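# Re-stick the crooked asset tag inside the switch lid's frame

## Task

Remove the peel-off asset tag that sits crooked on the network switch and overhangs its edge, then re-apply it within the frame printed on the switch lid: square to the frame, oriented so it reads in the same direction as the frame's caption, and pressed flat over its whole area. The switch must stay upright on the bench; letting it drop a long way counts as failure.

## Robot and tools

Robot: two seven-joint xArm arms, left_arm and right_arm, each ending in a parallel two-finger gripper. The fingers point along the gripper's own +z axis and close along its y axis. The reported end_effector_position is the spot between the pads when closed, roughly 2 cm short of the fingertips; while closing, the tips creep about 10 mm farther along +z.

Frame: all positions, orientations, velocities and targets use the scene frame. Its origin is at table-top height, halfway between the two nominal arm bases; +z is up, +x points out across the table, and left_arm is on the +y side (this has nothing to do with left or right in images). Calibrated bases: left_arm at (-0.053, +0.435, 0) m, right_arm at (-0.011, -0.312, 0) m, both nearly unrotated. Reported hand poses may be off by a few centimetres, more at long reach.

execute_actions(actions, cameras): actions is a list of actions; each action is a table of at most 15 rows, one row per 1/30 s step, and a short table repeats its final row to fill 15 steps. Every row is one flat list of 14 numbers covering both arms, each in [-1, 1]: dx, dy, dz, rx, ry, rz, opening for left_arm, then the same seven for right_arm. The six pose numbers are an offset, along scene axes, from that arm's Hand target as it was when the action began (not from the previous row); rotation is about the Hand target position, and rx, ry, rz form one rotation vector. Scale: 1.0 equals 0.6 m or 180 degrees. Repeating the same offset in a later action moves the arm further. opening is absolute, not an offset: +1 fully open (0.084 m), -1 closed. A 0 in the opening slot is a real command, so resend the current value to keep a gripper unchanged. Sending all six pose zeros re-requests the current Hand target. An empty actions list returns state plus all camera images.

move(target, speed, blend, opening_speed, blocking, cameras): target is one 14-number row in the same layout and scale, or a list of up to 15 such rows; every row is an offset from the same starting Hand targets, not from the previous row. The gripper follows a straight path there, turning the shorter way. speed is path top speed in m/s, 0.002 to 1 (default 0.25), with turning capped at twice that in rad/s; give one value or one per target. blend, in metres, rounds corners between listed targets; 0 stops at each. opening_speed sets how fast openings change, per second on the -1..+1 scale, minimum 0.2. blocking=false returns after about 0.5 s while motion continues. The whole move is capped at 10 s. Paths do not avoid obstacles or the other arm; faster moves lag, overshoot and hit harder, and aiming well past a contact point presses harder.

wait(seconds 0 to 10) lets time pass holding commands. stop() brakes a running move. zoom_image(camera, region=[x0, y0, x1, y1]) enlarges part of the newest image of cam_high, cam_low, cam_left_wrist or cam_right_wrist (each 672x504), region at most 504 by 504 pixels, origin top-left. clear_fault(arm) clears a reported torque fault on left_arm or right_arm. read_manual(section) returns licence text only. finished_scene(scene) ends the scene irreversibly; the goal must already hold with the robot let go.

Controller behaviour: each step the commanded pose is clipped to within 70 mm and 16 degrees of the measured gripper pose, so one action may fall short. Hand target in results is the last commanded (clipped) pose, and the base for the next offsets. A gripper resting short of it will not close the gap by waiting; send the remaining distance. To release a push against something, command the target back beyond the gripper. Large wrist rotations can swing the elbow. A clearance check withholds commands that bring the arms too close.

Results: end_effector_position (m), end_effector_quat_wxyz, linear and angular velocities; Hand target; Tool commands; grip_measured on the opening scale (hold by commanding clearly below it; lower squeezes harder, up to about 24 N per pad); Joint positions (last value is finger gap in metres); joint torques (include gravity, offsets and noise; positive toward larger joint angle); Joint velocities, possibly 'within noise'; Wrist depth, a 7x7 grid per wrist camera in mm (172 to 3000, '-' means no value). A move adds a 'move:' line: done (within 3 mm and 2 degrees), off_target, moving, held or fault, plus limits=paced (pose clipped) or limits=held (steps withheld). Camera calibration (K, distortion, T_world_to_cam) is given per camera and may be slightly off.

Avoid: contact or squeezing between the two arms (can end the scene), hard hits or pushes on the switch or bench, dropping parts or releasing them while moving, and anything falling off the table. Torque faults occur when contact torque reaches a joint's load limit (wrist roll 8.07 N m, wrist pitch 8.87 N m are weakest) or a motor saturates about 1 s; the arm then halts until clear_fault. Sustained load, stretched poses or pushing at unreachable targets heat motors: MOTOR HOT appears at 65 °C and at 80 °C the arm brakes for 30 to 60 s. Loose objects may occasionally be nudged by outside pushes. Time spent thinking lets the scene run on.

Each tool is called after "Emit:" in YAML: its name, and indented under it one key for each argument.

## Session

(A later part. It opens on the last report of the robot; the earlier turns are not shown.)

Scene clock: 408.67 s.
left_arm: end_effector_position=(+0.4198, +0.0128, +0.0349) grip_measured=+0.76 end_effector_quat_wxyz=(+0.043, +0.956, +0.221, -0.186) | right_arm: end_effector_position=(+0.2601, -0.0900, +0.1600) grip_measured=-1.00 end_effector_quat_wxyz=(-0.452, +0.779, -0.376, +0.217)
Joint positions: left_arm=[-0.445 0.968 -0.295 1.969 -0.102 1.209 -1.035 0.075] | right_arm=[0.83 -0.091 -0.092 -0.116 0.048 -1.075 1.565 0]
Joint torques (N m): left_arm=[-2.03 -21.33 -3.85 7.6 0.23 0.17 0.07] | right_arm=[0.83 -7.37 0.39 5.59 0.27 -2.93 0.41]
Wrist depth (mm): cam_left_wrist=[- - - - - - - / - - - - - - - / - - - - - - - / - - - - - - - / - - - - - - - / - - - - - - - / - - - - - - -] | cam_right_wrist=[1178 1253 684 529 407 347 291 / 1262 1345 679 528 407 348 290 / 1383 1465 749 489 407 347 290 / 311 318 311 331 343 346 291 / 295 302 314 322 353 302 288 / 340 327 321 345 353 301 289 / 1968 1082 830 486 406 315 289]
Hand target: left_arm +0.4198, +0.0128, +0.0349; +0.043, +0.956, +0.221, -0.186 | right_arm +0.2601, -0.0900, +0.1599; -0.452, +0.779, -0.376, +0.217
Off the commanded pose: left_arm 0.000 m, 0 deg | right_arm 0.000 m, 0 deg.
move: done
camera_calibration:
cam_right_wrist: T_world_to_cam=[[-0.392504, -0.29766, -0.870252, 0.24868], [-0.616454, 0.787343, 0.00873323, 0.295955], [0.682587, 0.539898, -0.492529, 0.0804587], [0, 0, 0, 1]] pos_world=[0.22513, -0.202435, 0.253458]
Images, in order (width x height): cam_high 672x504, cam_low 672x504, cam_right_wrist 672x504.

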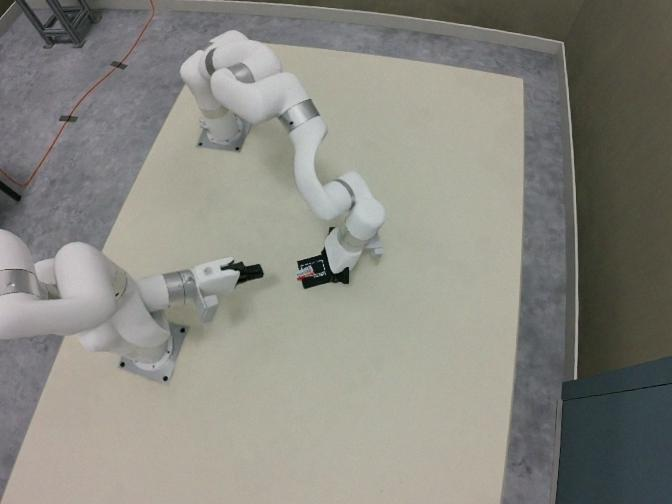

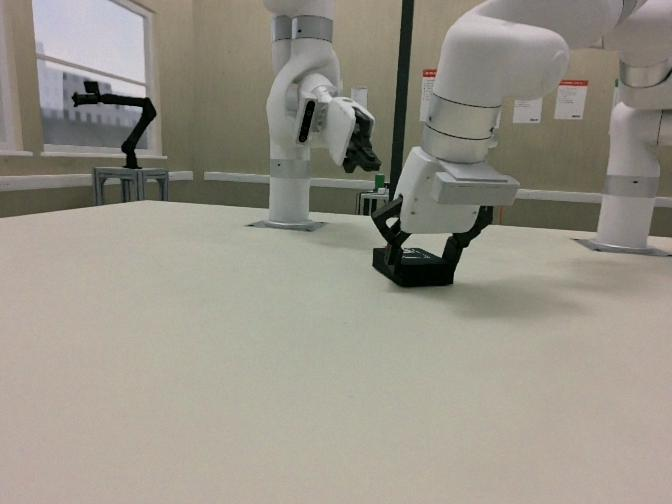

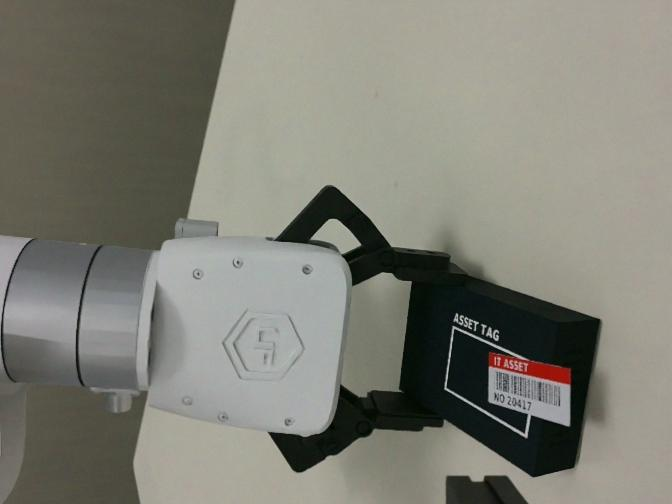

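Emit:
move:
  target: [0,0,0,0,0,0,0.3,0.074,0.0505,-0.1667,0,0,0,-0.714]
  speed: 0.1
  cameras: ["cam_low","cam_right_wrist","cam_high"]

Emit:
zoom_image:
  camera: "cam_low"
  region: [320, 180, 480, 310]

Emit:
zoom_image:
  camera: "cam_right_wrist"
  region: [370, 284, 590, 504]

Scene clock: 495.17 s.
left_arm: end_effector_position=(+0.4198, +0.0128, +0.0349) grip_measured=+0.76 end_effector_quat_wxyz=(+0.043, +0.956, +0.221, -0.186) | right_arm: end_effector_position=(+0.3044, -0.0597, +0.0600) grip_measured=-0.74 end_effector_quat_wxyz=(-0.452, +0.779, -0.376, +0.217)
Joint positions: left_arm=[-0.445 0.968 -0.295 1.969 -0.102 1.209 -1.035 0.075] | right_arm=[0.794 0.683 -0.095 0.237 -0.007 -1.494 1.638 0.012]
Joint torques (N m): left_arm=[-1.94 -21.18 -3.84 7.6 0.09 0.14 0.18] | right_arm=[-0.7 -18.09 -0.54 0.3 0.3 -2.86 0.41]
Wrist depth (mm): cam_left_wrist=[- - - - - - - / - - - - - - - / - - - - - - - / - - - - - - - / - - - - - - - / - - - - - - - / - - - - - - -] | cam_right_wrist=[1141 643 437 332 251 203 184 / 1205 638 439 331 251 202 184 / 1300 551 435 330 251 202 184 / 220 236 247 306 251 202 184 / 216 221 244 244 234 202 184 / 221 226 483 256 194 192 184 / 226 230 271 237 194 192 184]
Hand target: left_arm +0.4198, +0.0128, +0.0349; +0.043, +0.956, +0.221, -0.186 | right_arm +0.3045, -0.0597, +0.0599; -0.452, +0.779, -0.376, +0.217
Off the commanded pose: left_arm 0.000 m, 0 deg | right_arm 0.000 m, 0 deg.
move: done
camera_calibration:
cam_right_wrist: T_world_to_cam=[[-0.392444, -0.297613, -0.870295, 0.18803], [-0.616454, 0.787342, 0.00873306, 0.300359], [0.682621, 0.539924, -0.492453, -0.0153538], [0, 0, 0, 1]] pos_world=[0.26943, -0.172236, 0.153458]
Images, in order (width x height): cam_high 672x504, cam_low 672x504, cam_right_wrist 672x504.

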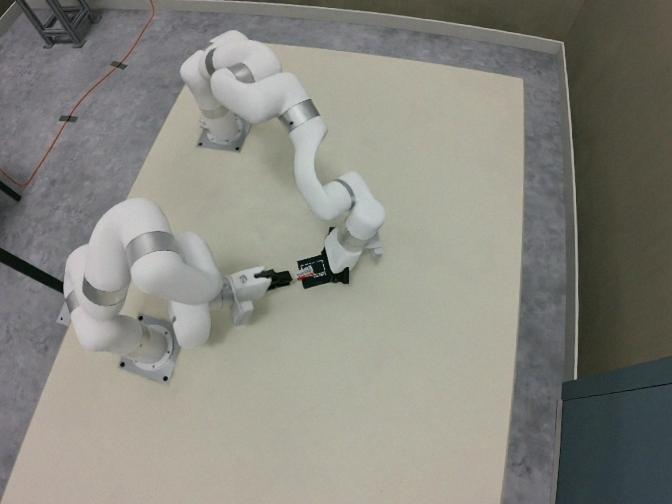

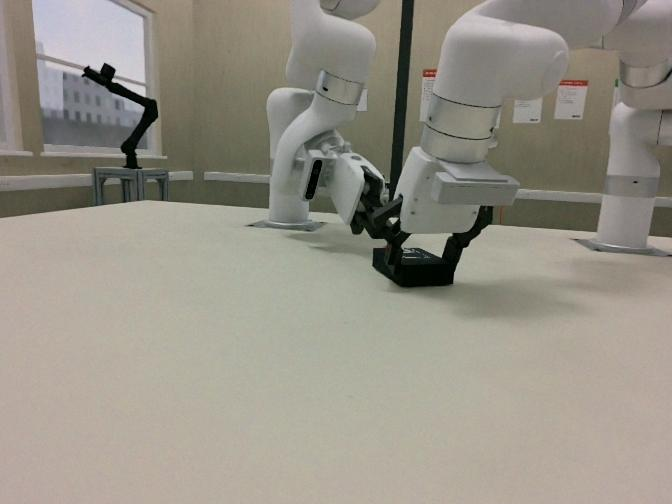

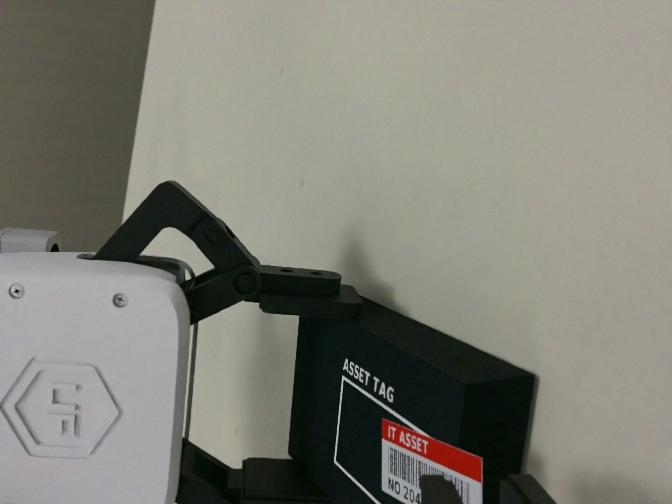

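Scaled by 3.150.

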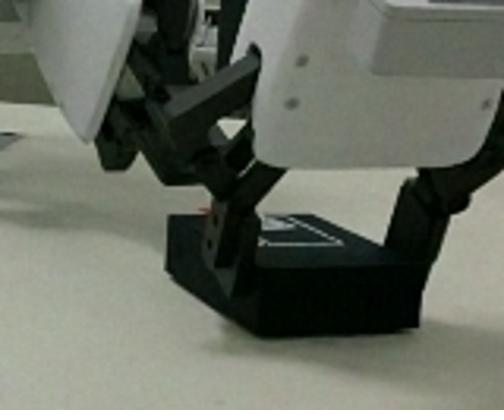

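Scaled by 2.291.

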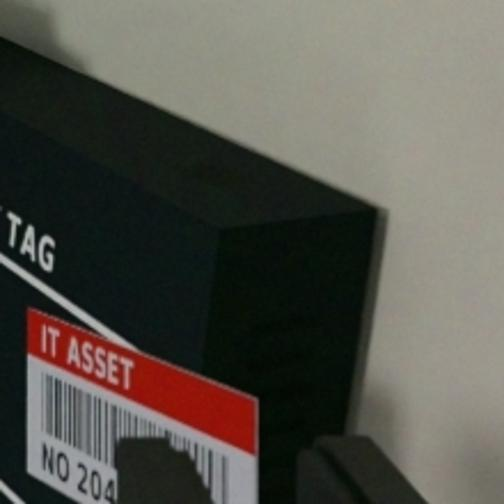

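Emit:
move:
  target:
    - [0,0,0,0,0,0,0.3,0,0,-0.0383,0,0,0,-0.714]
    - [0,0,0,0,0,0,0.3,0.02,0.0156,-0.0383,0,0,0,-0.714]
  speed: 0.05
  blend: [0.003,0]
  cameras: ["cam_low","cam_right_wrist","cam_high"]

Emit:
zoom_image:
  camera: "cam_low"
  region: [360, 220, 440, 290]

Emit:
zoom_image:
  camera: "cam_right_wrist"
  region: [370, 284, 590, 504]

Scene clock: 521.40 s.
left_arm: end_effector_position=(+0.4198, +0.0128, +0.0349) grip_measured=+0.76 end_effector_quat_wxyz=(+0.043, +0.956, +0.221, -0.186) | right_arm: end_effector_position=(+0.3164, -0.0504, +0.0369) grip_measured=-0.74 end_effector_quat_wxyz=(-0.452, +0.779, -0.376, +0.217)
Joint positions: left_arm=[-0.445 0.968 -0.295 1.969 -0.102 1.209 -1.035 0.075] | right_arm=[0.789 0.785 -0.089 0.328 -0.004 -1.503 1.644 0.012]
Joint torques (N m): left_arm=[-1.94 -21.32 -3.93 7.65 0.3 0.22 0.21] | right_arm=[-0.83 -21.37 -0.91 0.29 -0.02 -1.44 -0.06]
Wrist depth (mm): cam_left_wrist=[- - - - - - - / - - - - - - - / - - - - - - - / - - - - - - - / - - - - - - - / - - - - - - - / - - - - - - -] | cam_right_wrist=[1136 532 364 276 209 187 - / 1211 530 363 276 209 187 - / 1283 459 362 276 209 187 - / 211 226 328 255 209 186 - / 194 211 219 219 197 186 - / 199 455 240 202 175 - - / 203 248 243 202 - - -]
Hand target: left_arm +0.4198, +0.0128, +0.0349; +0.043, +0.956, +0.221, -0.186 | right_arm +0.3165, -0.0503, +0.0369; -0.452, +0.779, -0.376, +0.217
Off the commanded pose: left_arm 0.000 m, 0 deg | right_arm 0.000 m, 0 deg.
move: done
camera_calibration:
cam_right_wrist: T_world_to_cam=[[-0.392385, -0.297567, -0.870338, 0.175517], [-0.616455, 0.787342, 0.00873289, 0.300557], [0.682655, 0.539951, -0.492377, -0.039962], [0, 0, 0, 1]] pos_world=[0.28143, -0.162836, 0.130458]
Images, in order (width x height): cam_high 672x504, cam_low 672x504, cam_right_wrist 672x504.

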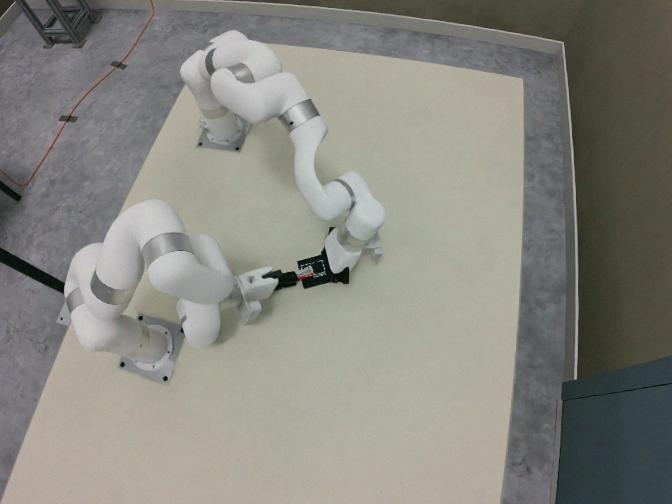

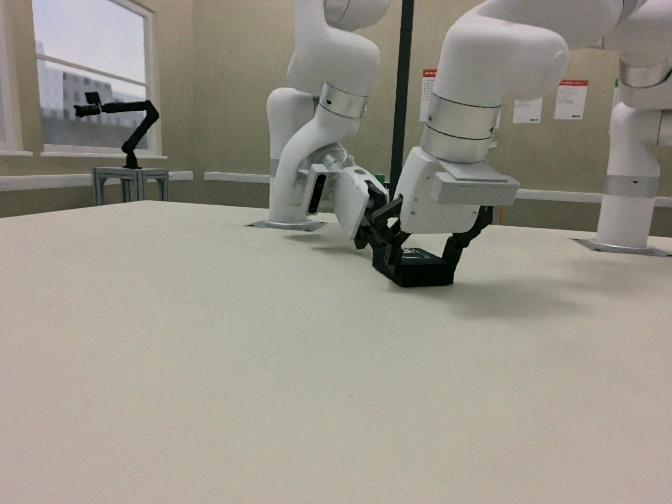

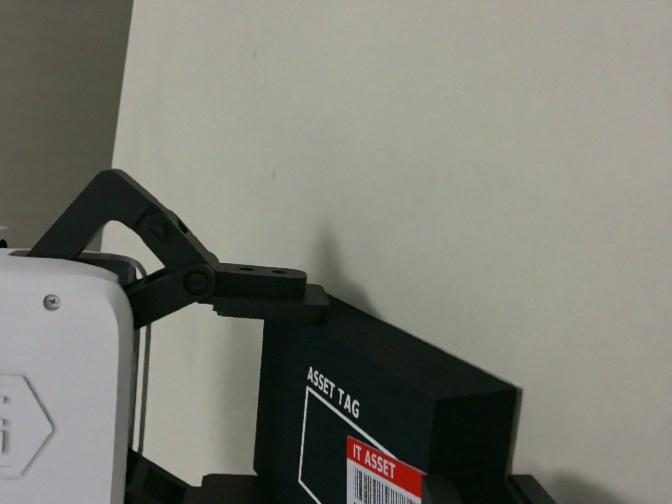

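Scaled by 6.300.

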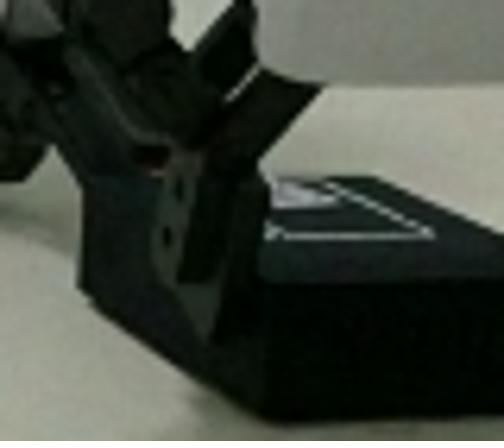

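Scaled by 2.291.

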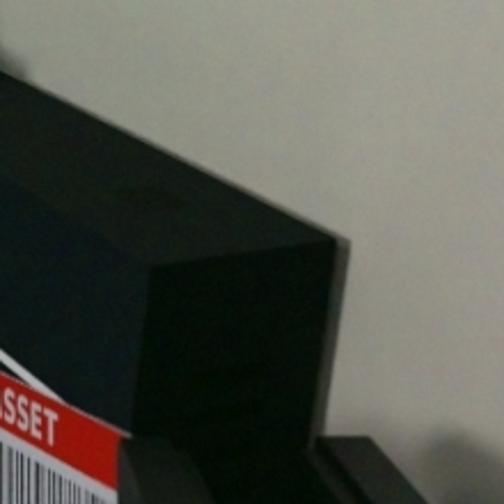

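Emit:
move:
  target: [0,0,0,0,0,0,0.3,0.0158,0.0122,0,0,0,0,-0.714]
  speed: 0.03
  cameras: ["cam_low","cam_right_wrist","cam_high"]

Emit:
zoom_image:
  camera: "cam_low"
  region: [360, 220, 440, 290]

Emit:
zoom_image:
  camera: "cam_right_wrist"
  region: [290, 384, 510, 504]

Emit:
zoom_image:
  camera: "cam_high"
  region: [270, 230, 370, 300]

Scene clock: 562.10 s.
left_arm: end_effector_position=(+0.4198, +0.0128, +0.0349) grip_measured=+0.76 end_effector_quat_wxyz=(+0.043, +0.956, +0.221, -0.186) | right_arm: end_effector_position=(+0.3259, -0.0431, +0.0369) grip_measured=-0.74 end_effector_quat_wxyz=(-0.452, +0.779, -0.376, +0.217)
Joint positions: left_arm=[-0.445 0.968 -0.295 1.969 -0.102 1.209 -1.035 0.075] | right_arm=[0.789 0.772 -0.091 0.357 -0.006 -1.462 1.643 0.012]
Joint torques (N m): left_arm=[-1.71 -21.26 -3.9 7.53 0.23 0.16 0.15] | right_arm=[-0.76 -21.62 -0.86 0.83 -0.15 -1.44 -0.03]
Wrist depth (mm): cam_left_wrist=[- - - - - - - / - - - - - - - / - - - - - - - / - - - - - - - / - - - - - - - / - - - - - - - / - - - - - - -] | cam_right_wrist=[1116 534 365 277 210 187 - / 1188 531 365 277 210 187 - / 1233 460 363 277 209 187 - / 200 205 328 277 209 187 - / 183 200 208 211 197 186 - / 187 457 241 202 175 - - / 190 241 240 202 - - -]
Hand target: left_arm +0.4198, +0.0128, +0.0349; +0.043, +0.956, +0.221, -0.186 | right_arm +0.3259, -0.0430, +0.0369; -0.452, +0.779, -0.376, +0.217
Off the commanded pose: left_arm 0.000 m, 0 deg | right_arm 0.000 m, 0 deg.
move: done
camera_calibration:
cam_right_wrist: T_world_to_cam=[[-0.392385, -0.297567, -0.870338, 0.181417], [-0.616455, 0.787342, 0.00873289, 0.300666], [0.682655, 0.539951, -0.492377, -0.0503889], [0, 0, 0, 1]] pos_world=[0.29093, -0.155536, 0.130458]
Images, in order (width x height): cam_high 672x504, cam_low 672x504, cam_right_wrist 672x504.

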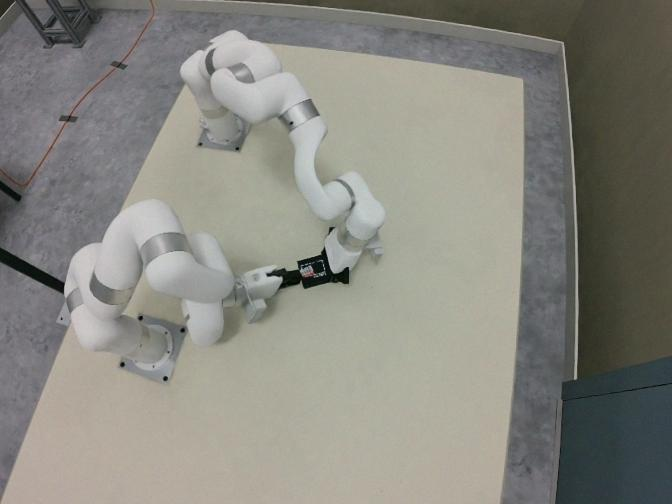

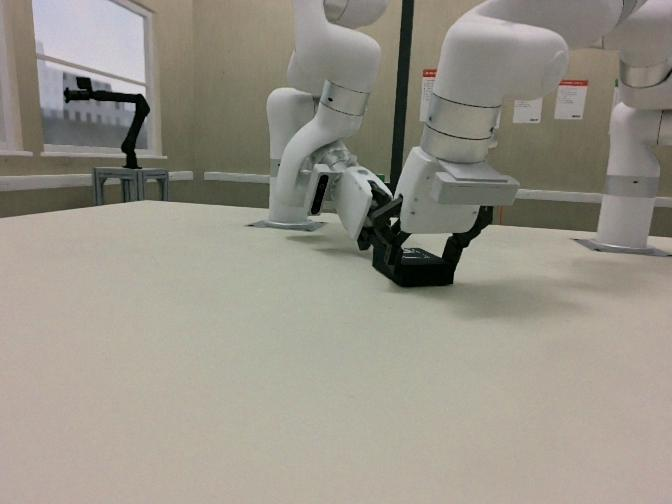

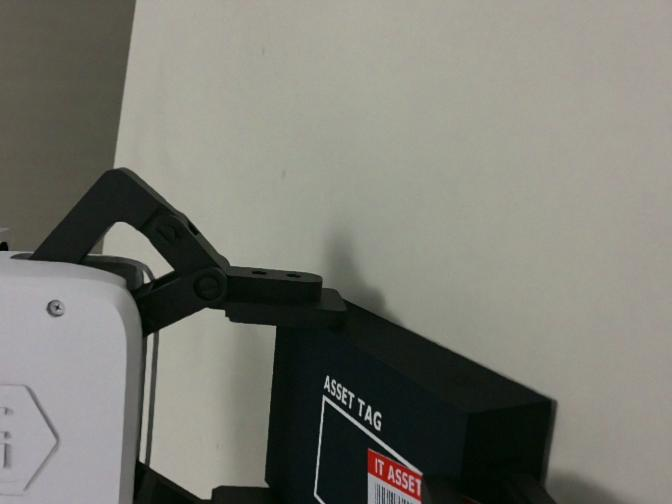

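Scaled by 6.300.

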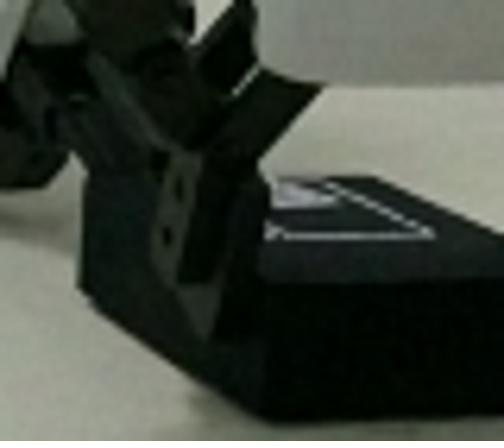

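Scaled by 2.291.

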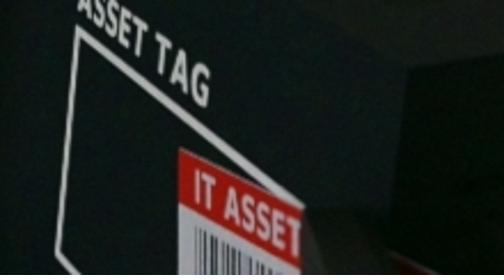

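Scaled by 5.040.

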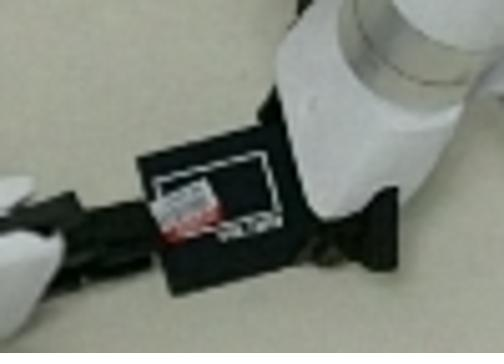

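Emit:
move:
  target: [0,0,0,0,0,0,0.3,0,0,0,0,0,0,-1]
  opening_speed: 0.5
  cameras: ["cam_right_wrist","cam_low","cam_high"]

Scene clock: 599.53 s.
left_arm: end_effector_position=(+0.4198, +0.0128, +0.0349) grip_measured=+0.76 end_effector_quat_wxyz=(+0.043, +0.956, +0.221, -0.186) | right_arm: end_effector_position=(+0.3259, -0.0430, +0.0369) grip_measured=-1.00 end_effector_quat_wxyz=(-0.452, +0.779, -0.376, +0.217)
Joint positions: left_arm=[-0.445 0.968 -0.295 1.969 -0.102 1.209 -1.035 0.075] | right_arm=[0.789 0.772 -0.091 0.357 -0.006 -1.462 1.643 0]
Joint torques (N m): left_arm=[-1.67 -21.12 -3.81 7.88 0.31 0.11 0.23] | right_arm=[-0.55 -16.34 -0.3 0.94 -0.03 0.22 -0.05]
Wrist depth (mm): cam_left_wrist=[- - - - - - - / - - - - - - - / - - - - - - - / - - - - - - - / - - - - - - - / - - - - - - - / - - - - - - -] | cam_right_wrist=[1116 549 373 282 213 190 - / 1196 551 372 282 213 189 - / 1260 472 372 282 213 189 - / 201 229 335 260 213 189 - / 183 191 203 211 200 189 - / 188 235 - 207 178 - - / 191 237 246 206 177 - -]
Hand target: left_arm +0.4198, +0.0128, +0.0349; +0.043, +0.956, +0.221, -0.186 | right_arm +0.3259, -0.0430, +0.0369; -0.452, +0.779, -0.376, +0.217
Off the commanded pose: left_arm 0.000 m, 0 deg | right_arm 0.000 m, 0 deg.
move: done
camera_calibration:
cam_right_wrist: T_world_to_cam=[[-0.392468, -0.297583, -0.870295, 0.181433], [-0.616439, 0.787354, 0.00876701, 0.300658], [0.682621, 0.539924, -0.492453, -0.0503734], [0, 0, 0, 1]] pos_world=[0.29093, -0.155536, 0.130458]
Images, in order (width x height): cam_high 672x504, cam_low 672x504, cam_right_wrist 672x504.

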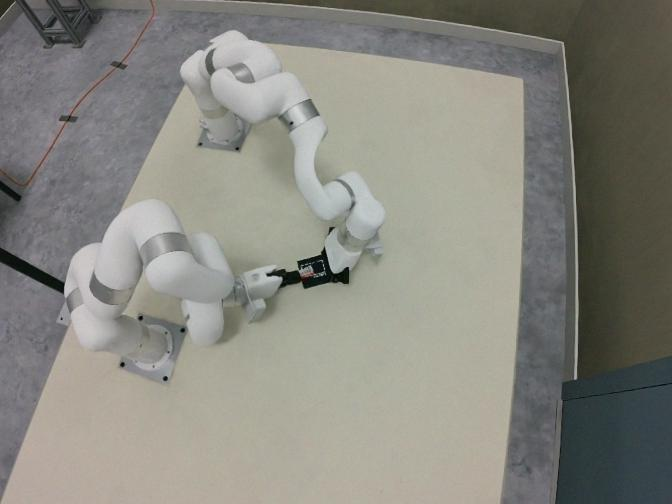

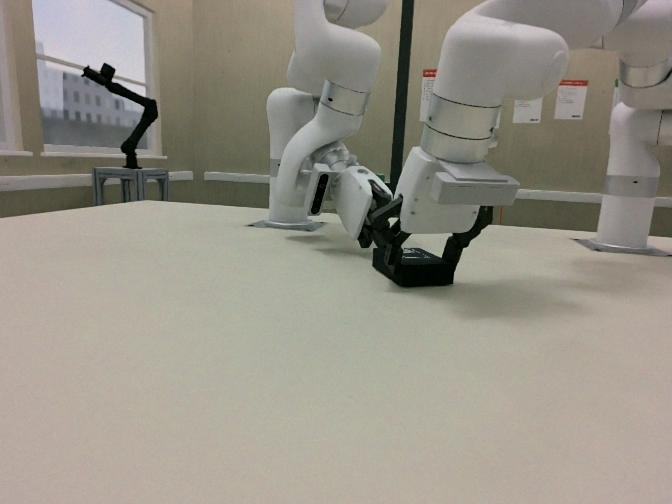

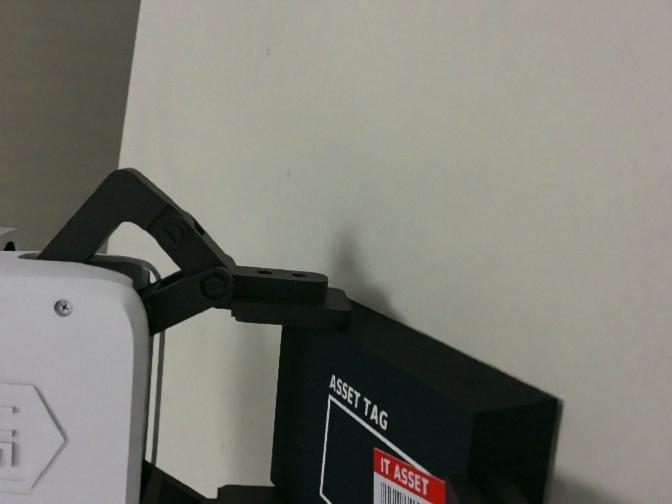

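Emit:
zoom_image:
  camera: "cam_right_wrist"
  region: [320, 360, 572, 504]

Emit:
zoom_image:
  camera: "cam_high"
  region: [250, 220, 400, 320]

Scaled by 2.000.

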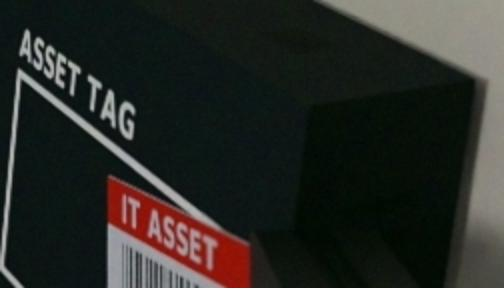

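Scaled by 3.360.

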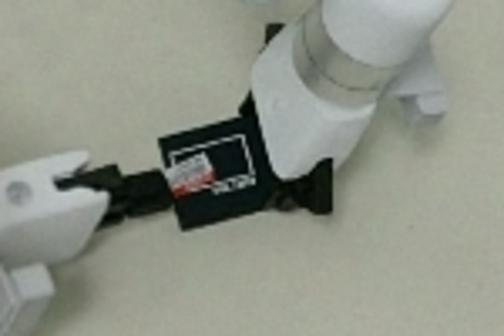

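Emit:
move:
  target:
    - [0,0,0,0,0,0,0.3,0.003,0.002,0.012,0,0,0,-1]
    - [0,0,0,0,0,0,0.3,0.008,0.006,0.025,0,0,0,-1]
  speed: 0.02
  cameras: ["cam_right_wrist","cam_high"]

Emit:
zoom_image:
  camera: "cam_right_wrist"
  region: [320, 360, 572, 504]

Scene clock: 618.47 s.
left_arm: end_effector_position=(+0.4197, +0.0128, +0.0348) grip_measured=+0.75 end_effector_quat_wxyz=(+0.043, +0.956, +0.221, -0.186) | right_arm: end_effector_position=(+0.3307, -0.0394, +0.0519) grip_measured=-1.00 end_effector_quat_wxyz=(-0.452, +0.779, -0.376, +0.217)
Joint positions: left_arm=[-0.445 0.968 -0.295 1.969 -0.102 1.209 -1.035 0.075] | right_arm=[0.791 0.694 -0.097 0.338 -0.012 -1.404 1.64 0]
Joint torques (N m): left_arm=[0.13 -23.75 -2.89 9.25 0.3 0.11 0.11] | right_arm=[0.98 -22.45 -0.9 1.34 -0.13 -1.66 -0.07]
Wrist depth (mm): cam_left_wrist=[- - - - - - - / - - - - - - - / - - - - - - - / - - - - - - - / - - - - - - - / - - - - - - - / - - - - - - -] | cam_right_wrist=[1123 592 406 310 235 189 172 / 1180 593 406 310 235 189 172 / 1269 203 407 310 235 189 172 / 200 203 206 286 235 189 172 / 183 187 205 212 210 189 172 / 187 192 455 219 191 176 - / 191 195 242 237 191 - -]
Hand target: left_arm +0.4198, +0.0128, +0.0349; +0.043, +0.956, +0.221, -0.186 | right_arm +0.3307, -0.0394, +0.0519; -0.452, +0.779, -0.376, +0.217
Off the commanded pose: left_arm 0.000 m, 0 deg | right_arm 0.000 m, 0 deg.
move: done
camera_calibration:
cam_right_wrist: T_world_to_cam=[[-0.392385, -0.297567, -0.870338, 0.197426], [-0.616455, 0.787342, 0.00873289, 0.300659], [0.682655, 0.539951, -0.492377, -0.0482238], [0, 0, 0, 1]] pos_world=[0.29573, -0.151936, 0.145458]
Images, in order (width x height): cam_high 672x504, cam_right_wrist 672x504.

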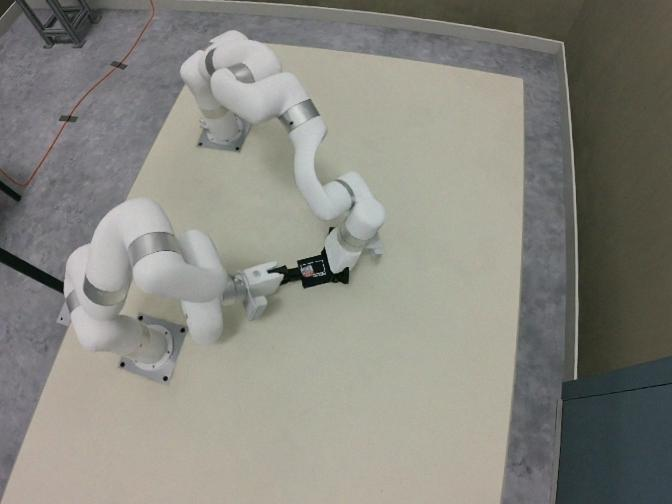

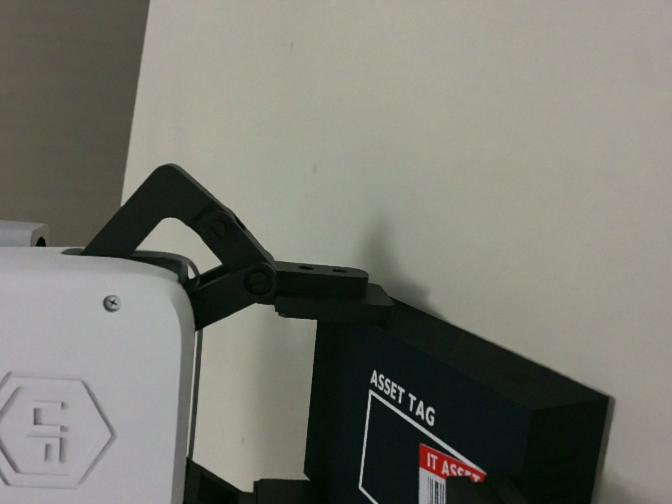

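Scaled by 2.000.

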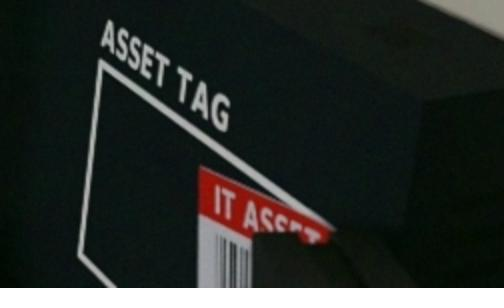

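Emit:
move:
  target:
    - [0,0,0,0,0,0,0.3,0.006,0.005,0.012,0,0,0,-1]
    - [0,0,0,0,0,0,0.3,0.015,0.012,0.025,0,0,0,-1]
  speed: 0.015
  cameras: ["cam_right_wrist","cam_high"]

Emit:
zoom_image:
  camera: "cam_high"
  region: [250, 220, 400, 320]

Scene clock: 627.67 s.
left_arm: end_effector_position=(+0.4198, +0.0128, +0.0348) grip_measured=+0.75 end_effector_quat_wxyz=(+0.043, +0.956, +0.221, -0.186) | right_arm: end_effector_position=(+0.3397, -0.0322, +0.0669) grip_measured=-1.00 end_effector_quat_wxyz=(-0.452, +0.779, -0.376, +0.217)
Joint positions: left_arm=[-0.445 0.968 -0.295 1.969 -0.102 1.209 -1.035 0.075] | right_arm=[0.793 0.614 -0.102 0.337 -0.016 -1.325 1.636 0]
Joint torques (N m): left_arm=[0.53 -25.08 -3.27 10.75 0.42 -0.7 0.14] | right_arm=[1.02 -21.44 -0.69 2.56 0.03 -1.38 -0.03]
Wrist depth (mm): cam_left_wrist=[- - - - - - - / - - - - - - - / - - - - - - - / - - - - - - - / - - - - - - - / - - - - - - - / - - - - - - -] | cam_right_wrist=[1107 1151 450 344 260 210 183 / 1172 659 452 343 260 210 184 / 1250 657 200 344 261 211 184 / 190 198 219 297 247 211 184 / 178 181 186 209 210 201 184 / 182 185 190 374 206 184 - / 186 189 198 238 207 - -]
Hand target: left_arm +0.4198, +0.0128, +0.0349; +0.043, +0.956, +0.221, -0.186 | right_arm +0.3397, -0.0322, +0.0669; -0.452, +0.779, -0.376, +0.217
Off the commanded pose: left_arm 0.000 m, 0 deg | right_arm 0.000 m, 0 deg.
move: done
camera_calibration:
cam_right_wrist: T_world_to_cam=[[-0.392408, -0.297536, -0.870338, 0.216167], [-0.616439, 0.787353, 0.00876684, 0.300399], [0.682655, 0.539951, -0.492377, -0.0508697], [0, 0, 0, 1]] pos_world=[0.30473, -0.144736, 0.160458]
Images, in order (width x height): cam_high 672x504, cam_right_wrist 672x504.

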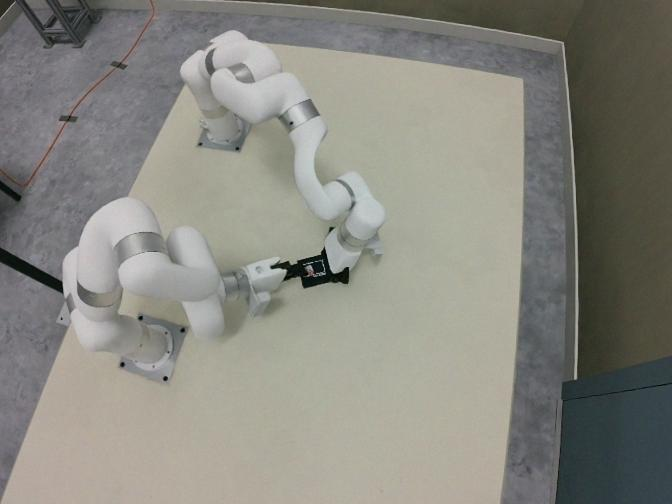

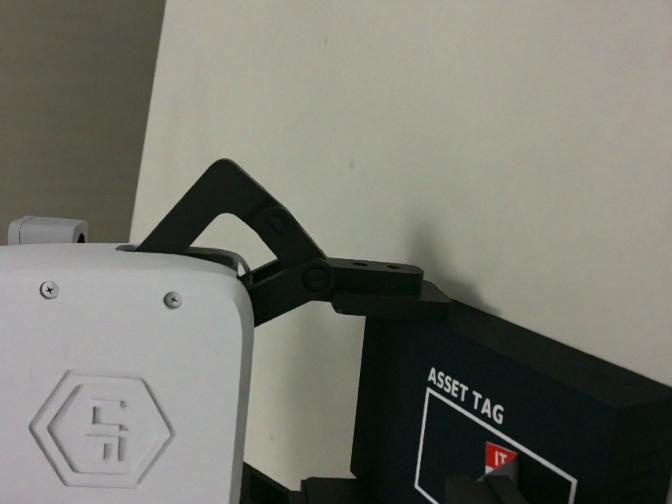

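Scaled by 3.360.

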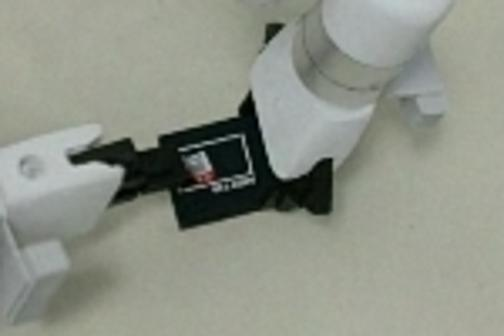

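Peeling well. Continue.

Emit:
move:
  target:
    - [0,0,0,0,0,0,0.3,0.006,0.005,0.015,0,0,0,-1]
    - [0,0,0,0,0,0,0.3,0.012,0.01,0.037,0,0,0,-1]
    - [0,0,0,0,0,0,0.3,0.012,0.01,0.06,0,0,0,-1]
  speed: 0.015
  cameras: ["cam_right_wrist","cam_low","cam_high"]

Emit:
zoom_image:
  camera: "cam_low"
  region: [330, 180, 480, 300]

Scene clock: 639.23 s.
left_arm: end_effector_position=(+0.4198, +0.0128, +0.0349) grip_measured=+0.75 end_effector_quat_wxyz=(+0.043, +0.956, +0.221, -0.186) | right_arm: end_effector_position=(+0.3469, -0.0262, +0.1029) grip_measured=-1.00 end_effector_quat_wxyz=(-0.452, +0.779, -0.376, +0.217)
Joint positions: left_arm=[-0.445 0.968 -0.295 1.969 -0.102 1.209 -1.035 0.075] | right_arm=[0.8 0.431 -0.112 0.299 -0.022 -1.179 1.624 0]
Joint torques (N m): left_arm=[0.49 -24.63 -3.06 10.52 0.25 -0.74 0.05] | right_arm=[0.98 -20.1 -0.79 4.08 -0.05 -1.37 -0.03]
Wrist depth (mm): cam_left_wrist=[- - - - - - - / - - - - - - - / - - - - - - - / - - - - - - - / - - - - - - - / - - - - - - - / - - - - - - -] | cam_right_wrist=[1105 1151 553 393 323 260 218 / 1170 1246 558 396 324 260 218 / 1269 1307 508 210 324 262 219 / 1295 206 209 212 290 251 219 / 186 187 191 195 216 220 208 / 188 190 195 200 256 218 183 / 192 196 199 203 257 219 183]
Hand target: left_arm +0.4198, +0.0128, +0.0349; +0.043, +0.956, +0.221, -0.186 | right_arm +0.3469, -0.0262, +0.1029; -0.452, +0.779, -0.376, +0.217
Off the commanded pose: left_arm 0.000 m, 0 deg | right_arm 0.000 m, 0 deg.
move: done
camera_calibration:
cam_right_wrist: T_world_to_cam=[[-0.392385, -0.297567, -0.870338, 0.252098], [-0.616455, 0.787342, 0.00873289, 0.299807], [0.682655, 0.539951, -0.492377, -0.0412989], [0, 0, 0, 1]] pos_world=[0.31193, -0.138736, 0.196458]
Images, in order (width x height): cam_high 672x504, cam_low 672x504, cam_right_wrist 672x504.

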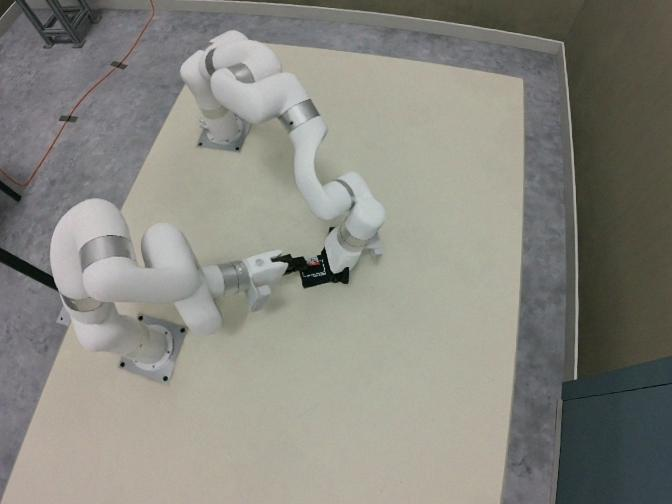

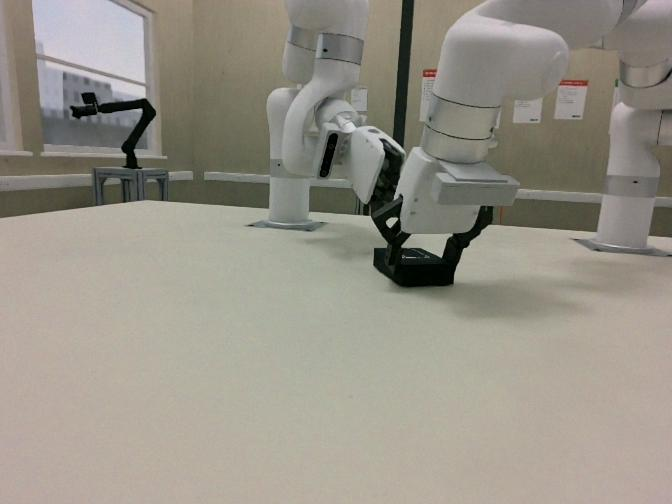

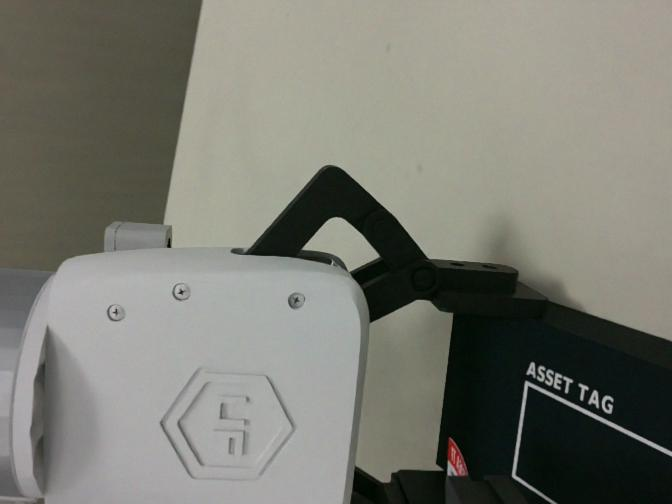

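Scaled by 3.360.

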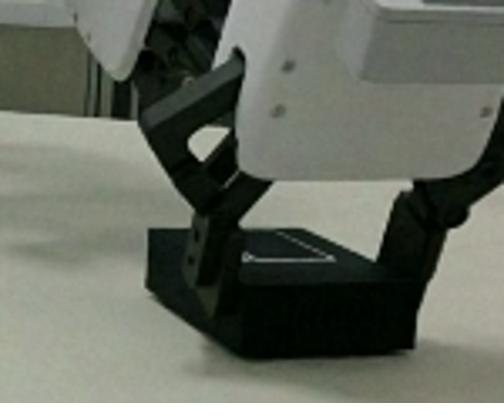

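Emit:
move:
  target: [0,0,0,0,0,0,0.3,0.0015,0.0222,0.012,0,0,-0.0694,-1]
  speed: 0.06
  cameras: ["cam_right_wrist","cam_low","cam_high"]

Emit:
zoom_image:
  camera: "cam_right_wrist"
  region: [420, 252, 672, 504]

Emit:
zoom_image:
  camera: "cam_high"
  region: [270, 230, 370, 300]

Scene clock: 654.73 s.
left_arm: end_effector_position=(+0.4198, +0.0128, +0.0349) grip_measured=+0.75 end_effector_quat_wxyz=(+0.043, +0.956, +0.221, -0.186) | right_arm: end_effector_position=(+0.3478, -0.0129, +0.1101) grip_measured=-1.00 end_effector_quat_wxyz=(-0.426, +0.734, -0.459, +0.265)
Joint positions: left_arm=[-0.445 0.968 -0.295 1.969 -0.102 1.209 -1.035 0.075] | right_arm=[0.995 0.408 -0.019 0.36 0.485 -1.088 1.606 0]
Joint torques (N m): left_arm=[0.35 -24.7 -3.1 10.45 0.13 -0.99 -0.05] | right_arm=[1.1 -20.63 -0.27 5.14 0.48 -1.35 -0.16]
Wrist depth (mm): cam_left_wrist=[- - - - - - - / - - - - - - - / - - - - - - - / - - - - - - - / - - - - - - - / - - - - - - - / - - - - - - -] | cam_right_wrist=[1067 1121 571 406 334 269 226 / 1114 1164 573 408 334 269 226 / 1172 1237 524 409 335 271 227 / 1228 1278 583 220 317 271 227 / 193 194 196 199 224 228 211 / 186 191 195 198 339 228 191 / 177 190 195 197 363 229 192]
Hand target: left_arm +0.4198, +0.0128, +0.0349; +0.043, +0.956, +0.221, -0.186 | right_arm +0.3478, -0.0129, +0.1101; -0.426, +0.734, -0.459, +0.265
Off the commanded pose: left_arm 0.000 m, 0 deg | right_arm 0.000 m, 0 deg.
move: done
camera_calibration:
cam_right_wrist: T_world_to_cam=[[-0.447471, -0.205561, -0.870353, 0.28305], [-0.431561, 0.90204, 0.00883191, 0.226952], [0.783278, 0.379563, -0.492349, -0.082647], [0, 0, 0, 1]] pos_world=[0.289336, -0.115166, 0.203658]
Images, in order (width x height): cam_high 672x504, cam_low 672x504, cam_right_wrist 672x504.

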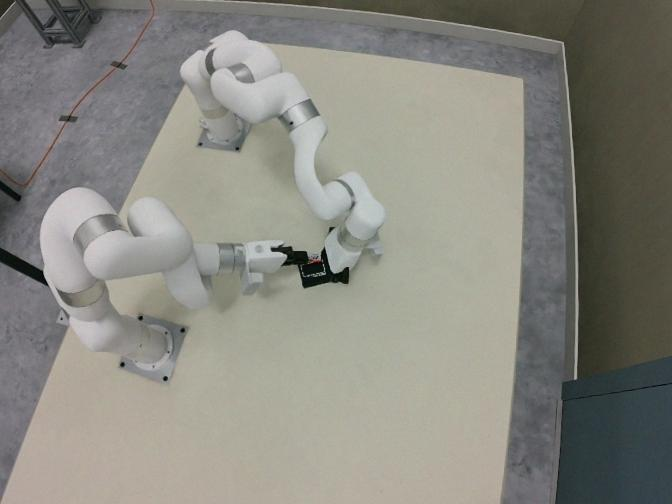

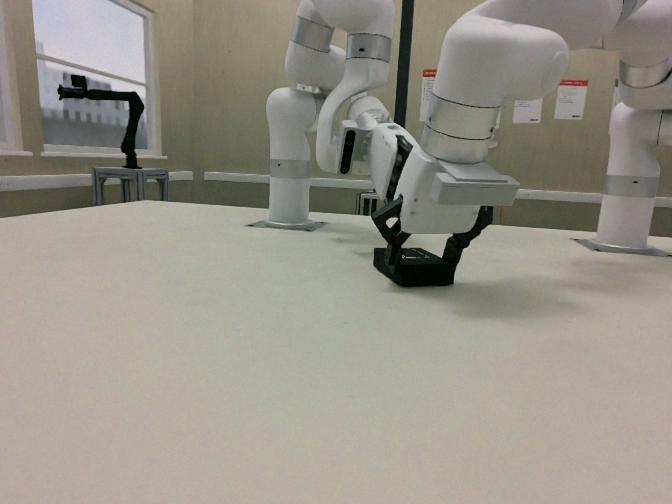

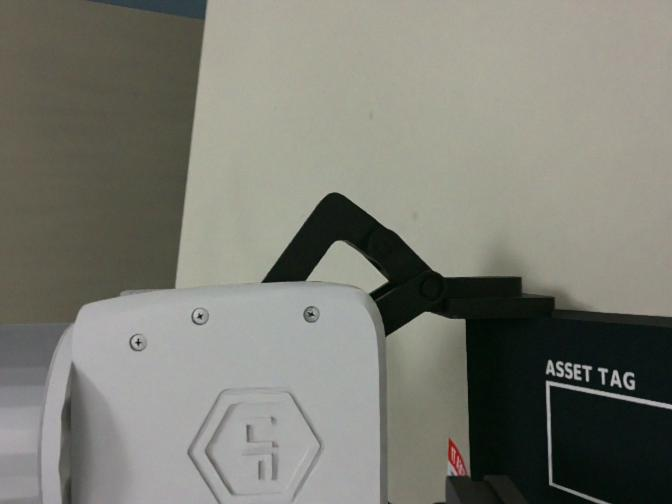

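Scaled by 2.000.

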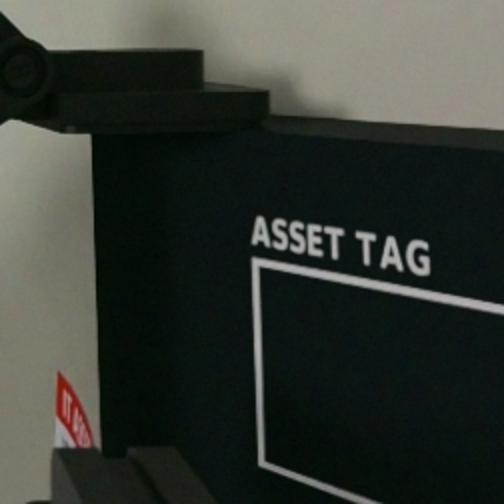

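Scaled by 5.040.

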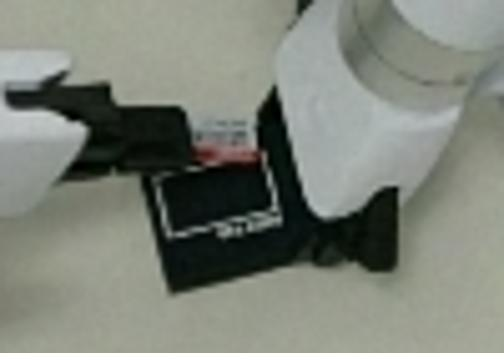

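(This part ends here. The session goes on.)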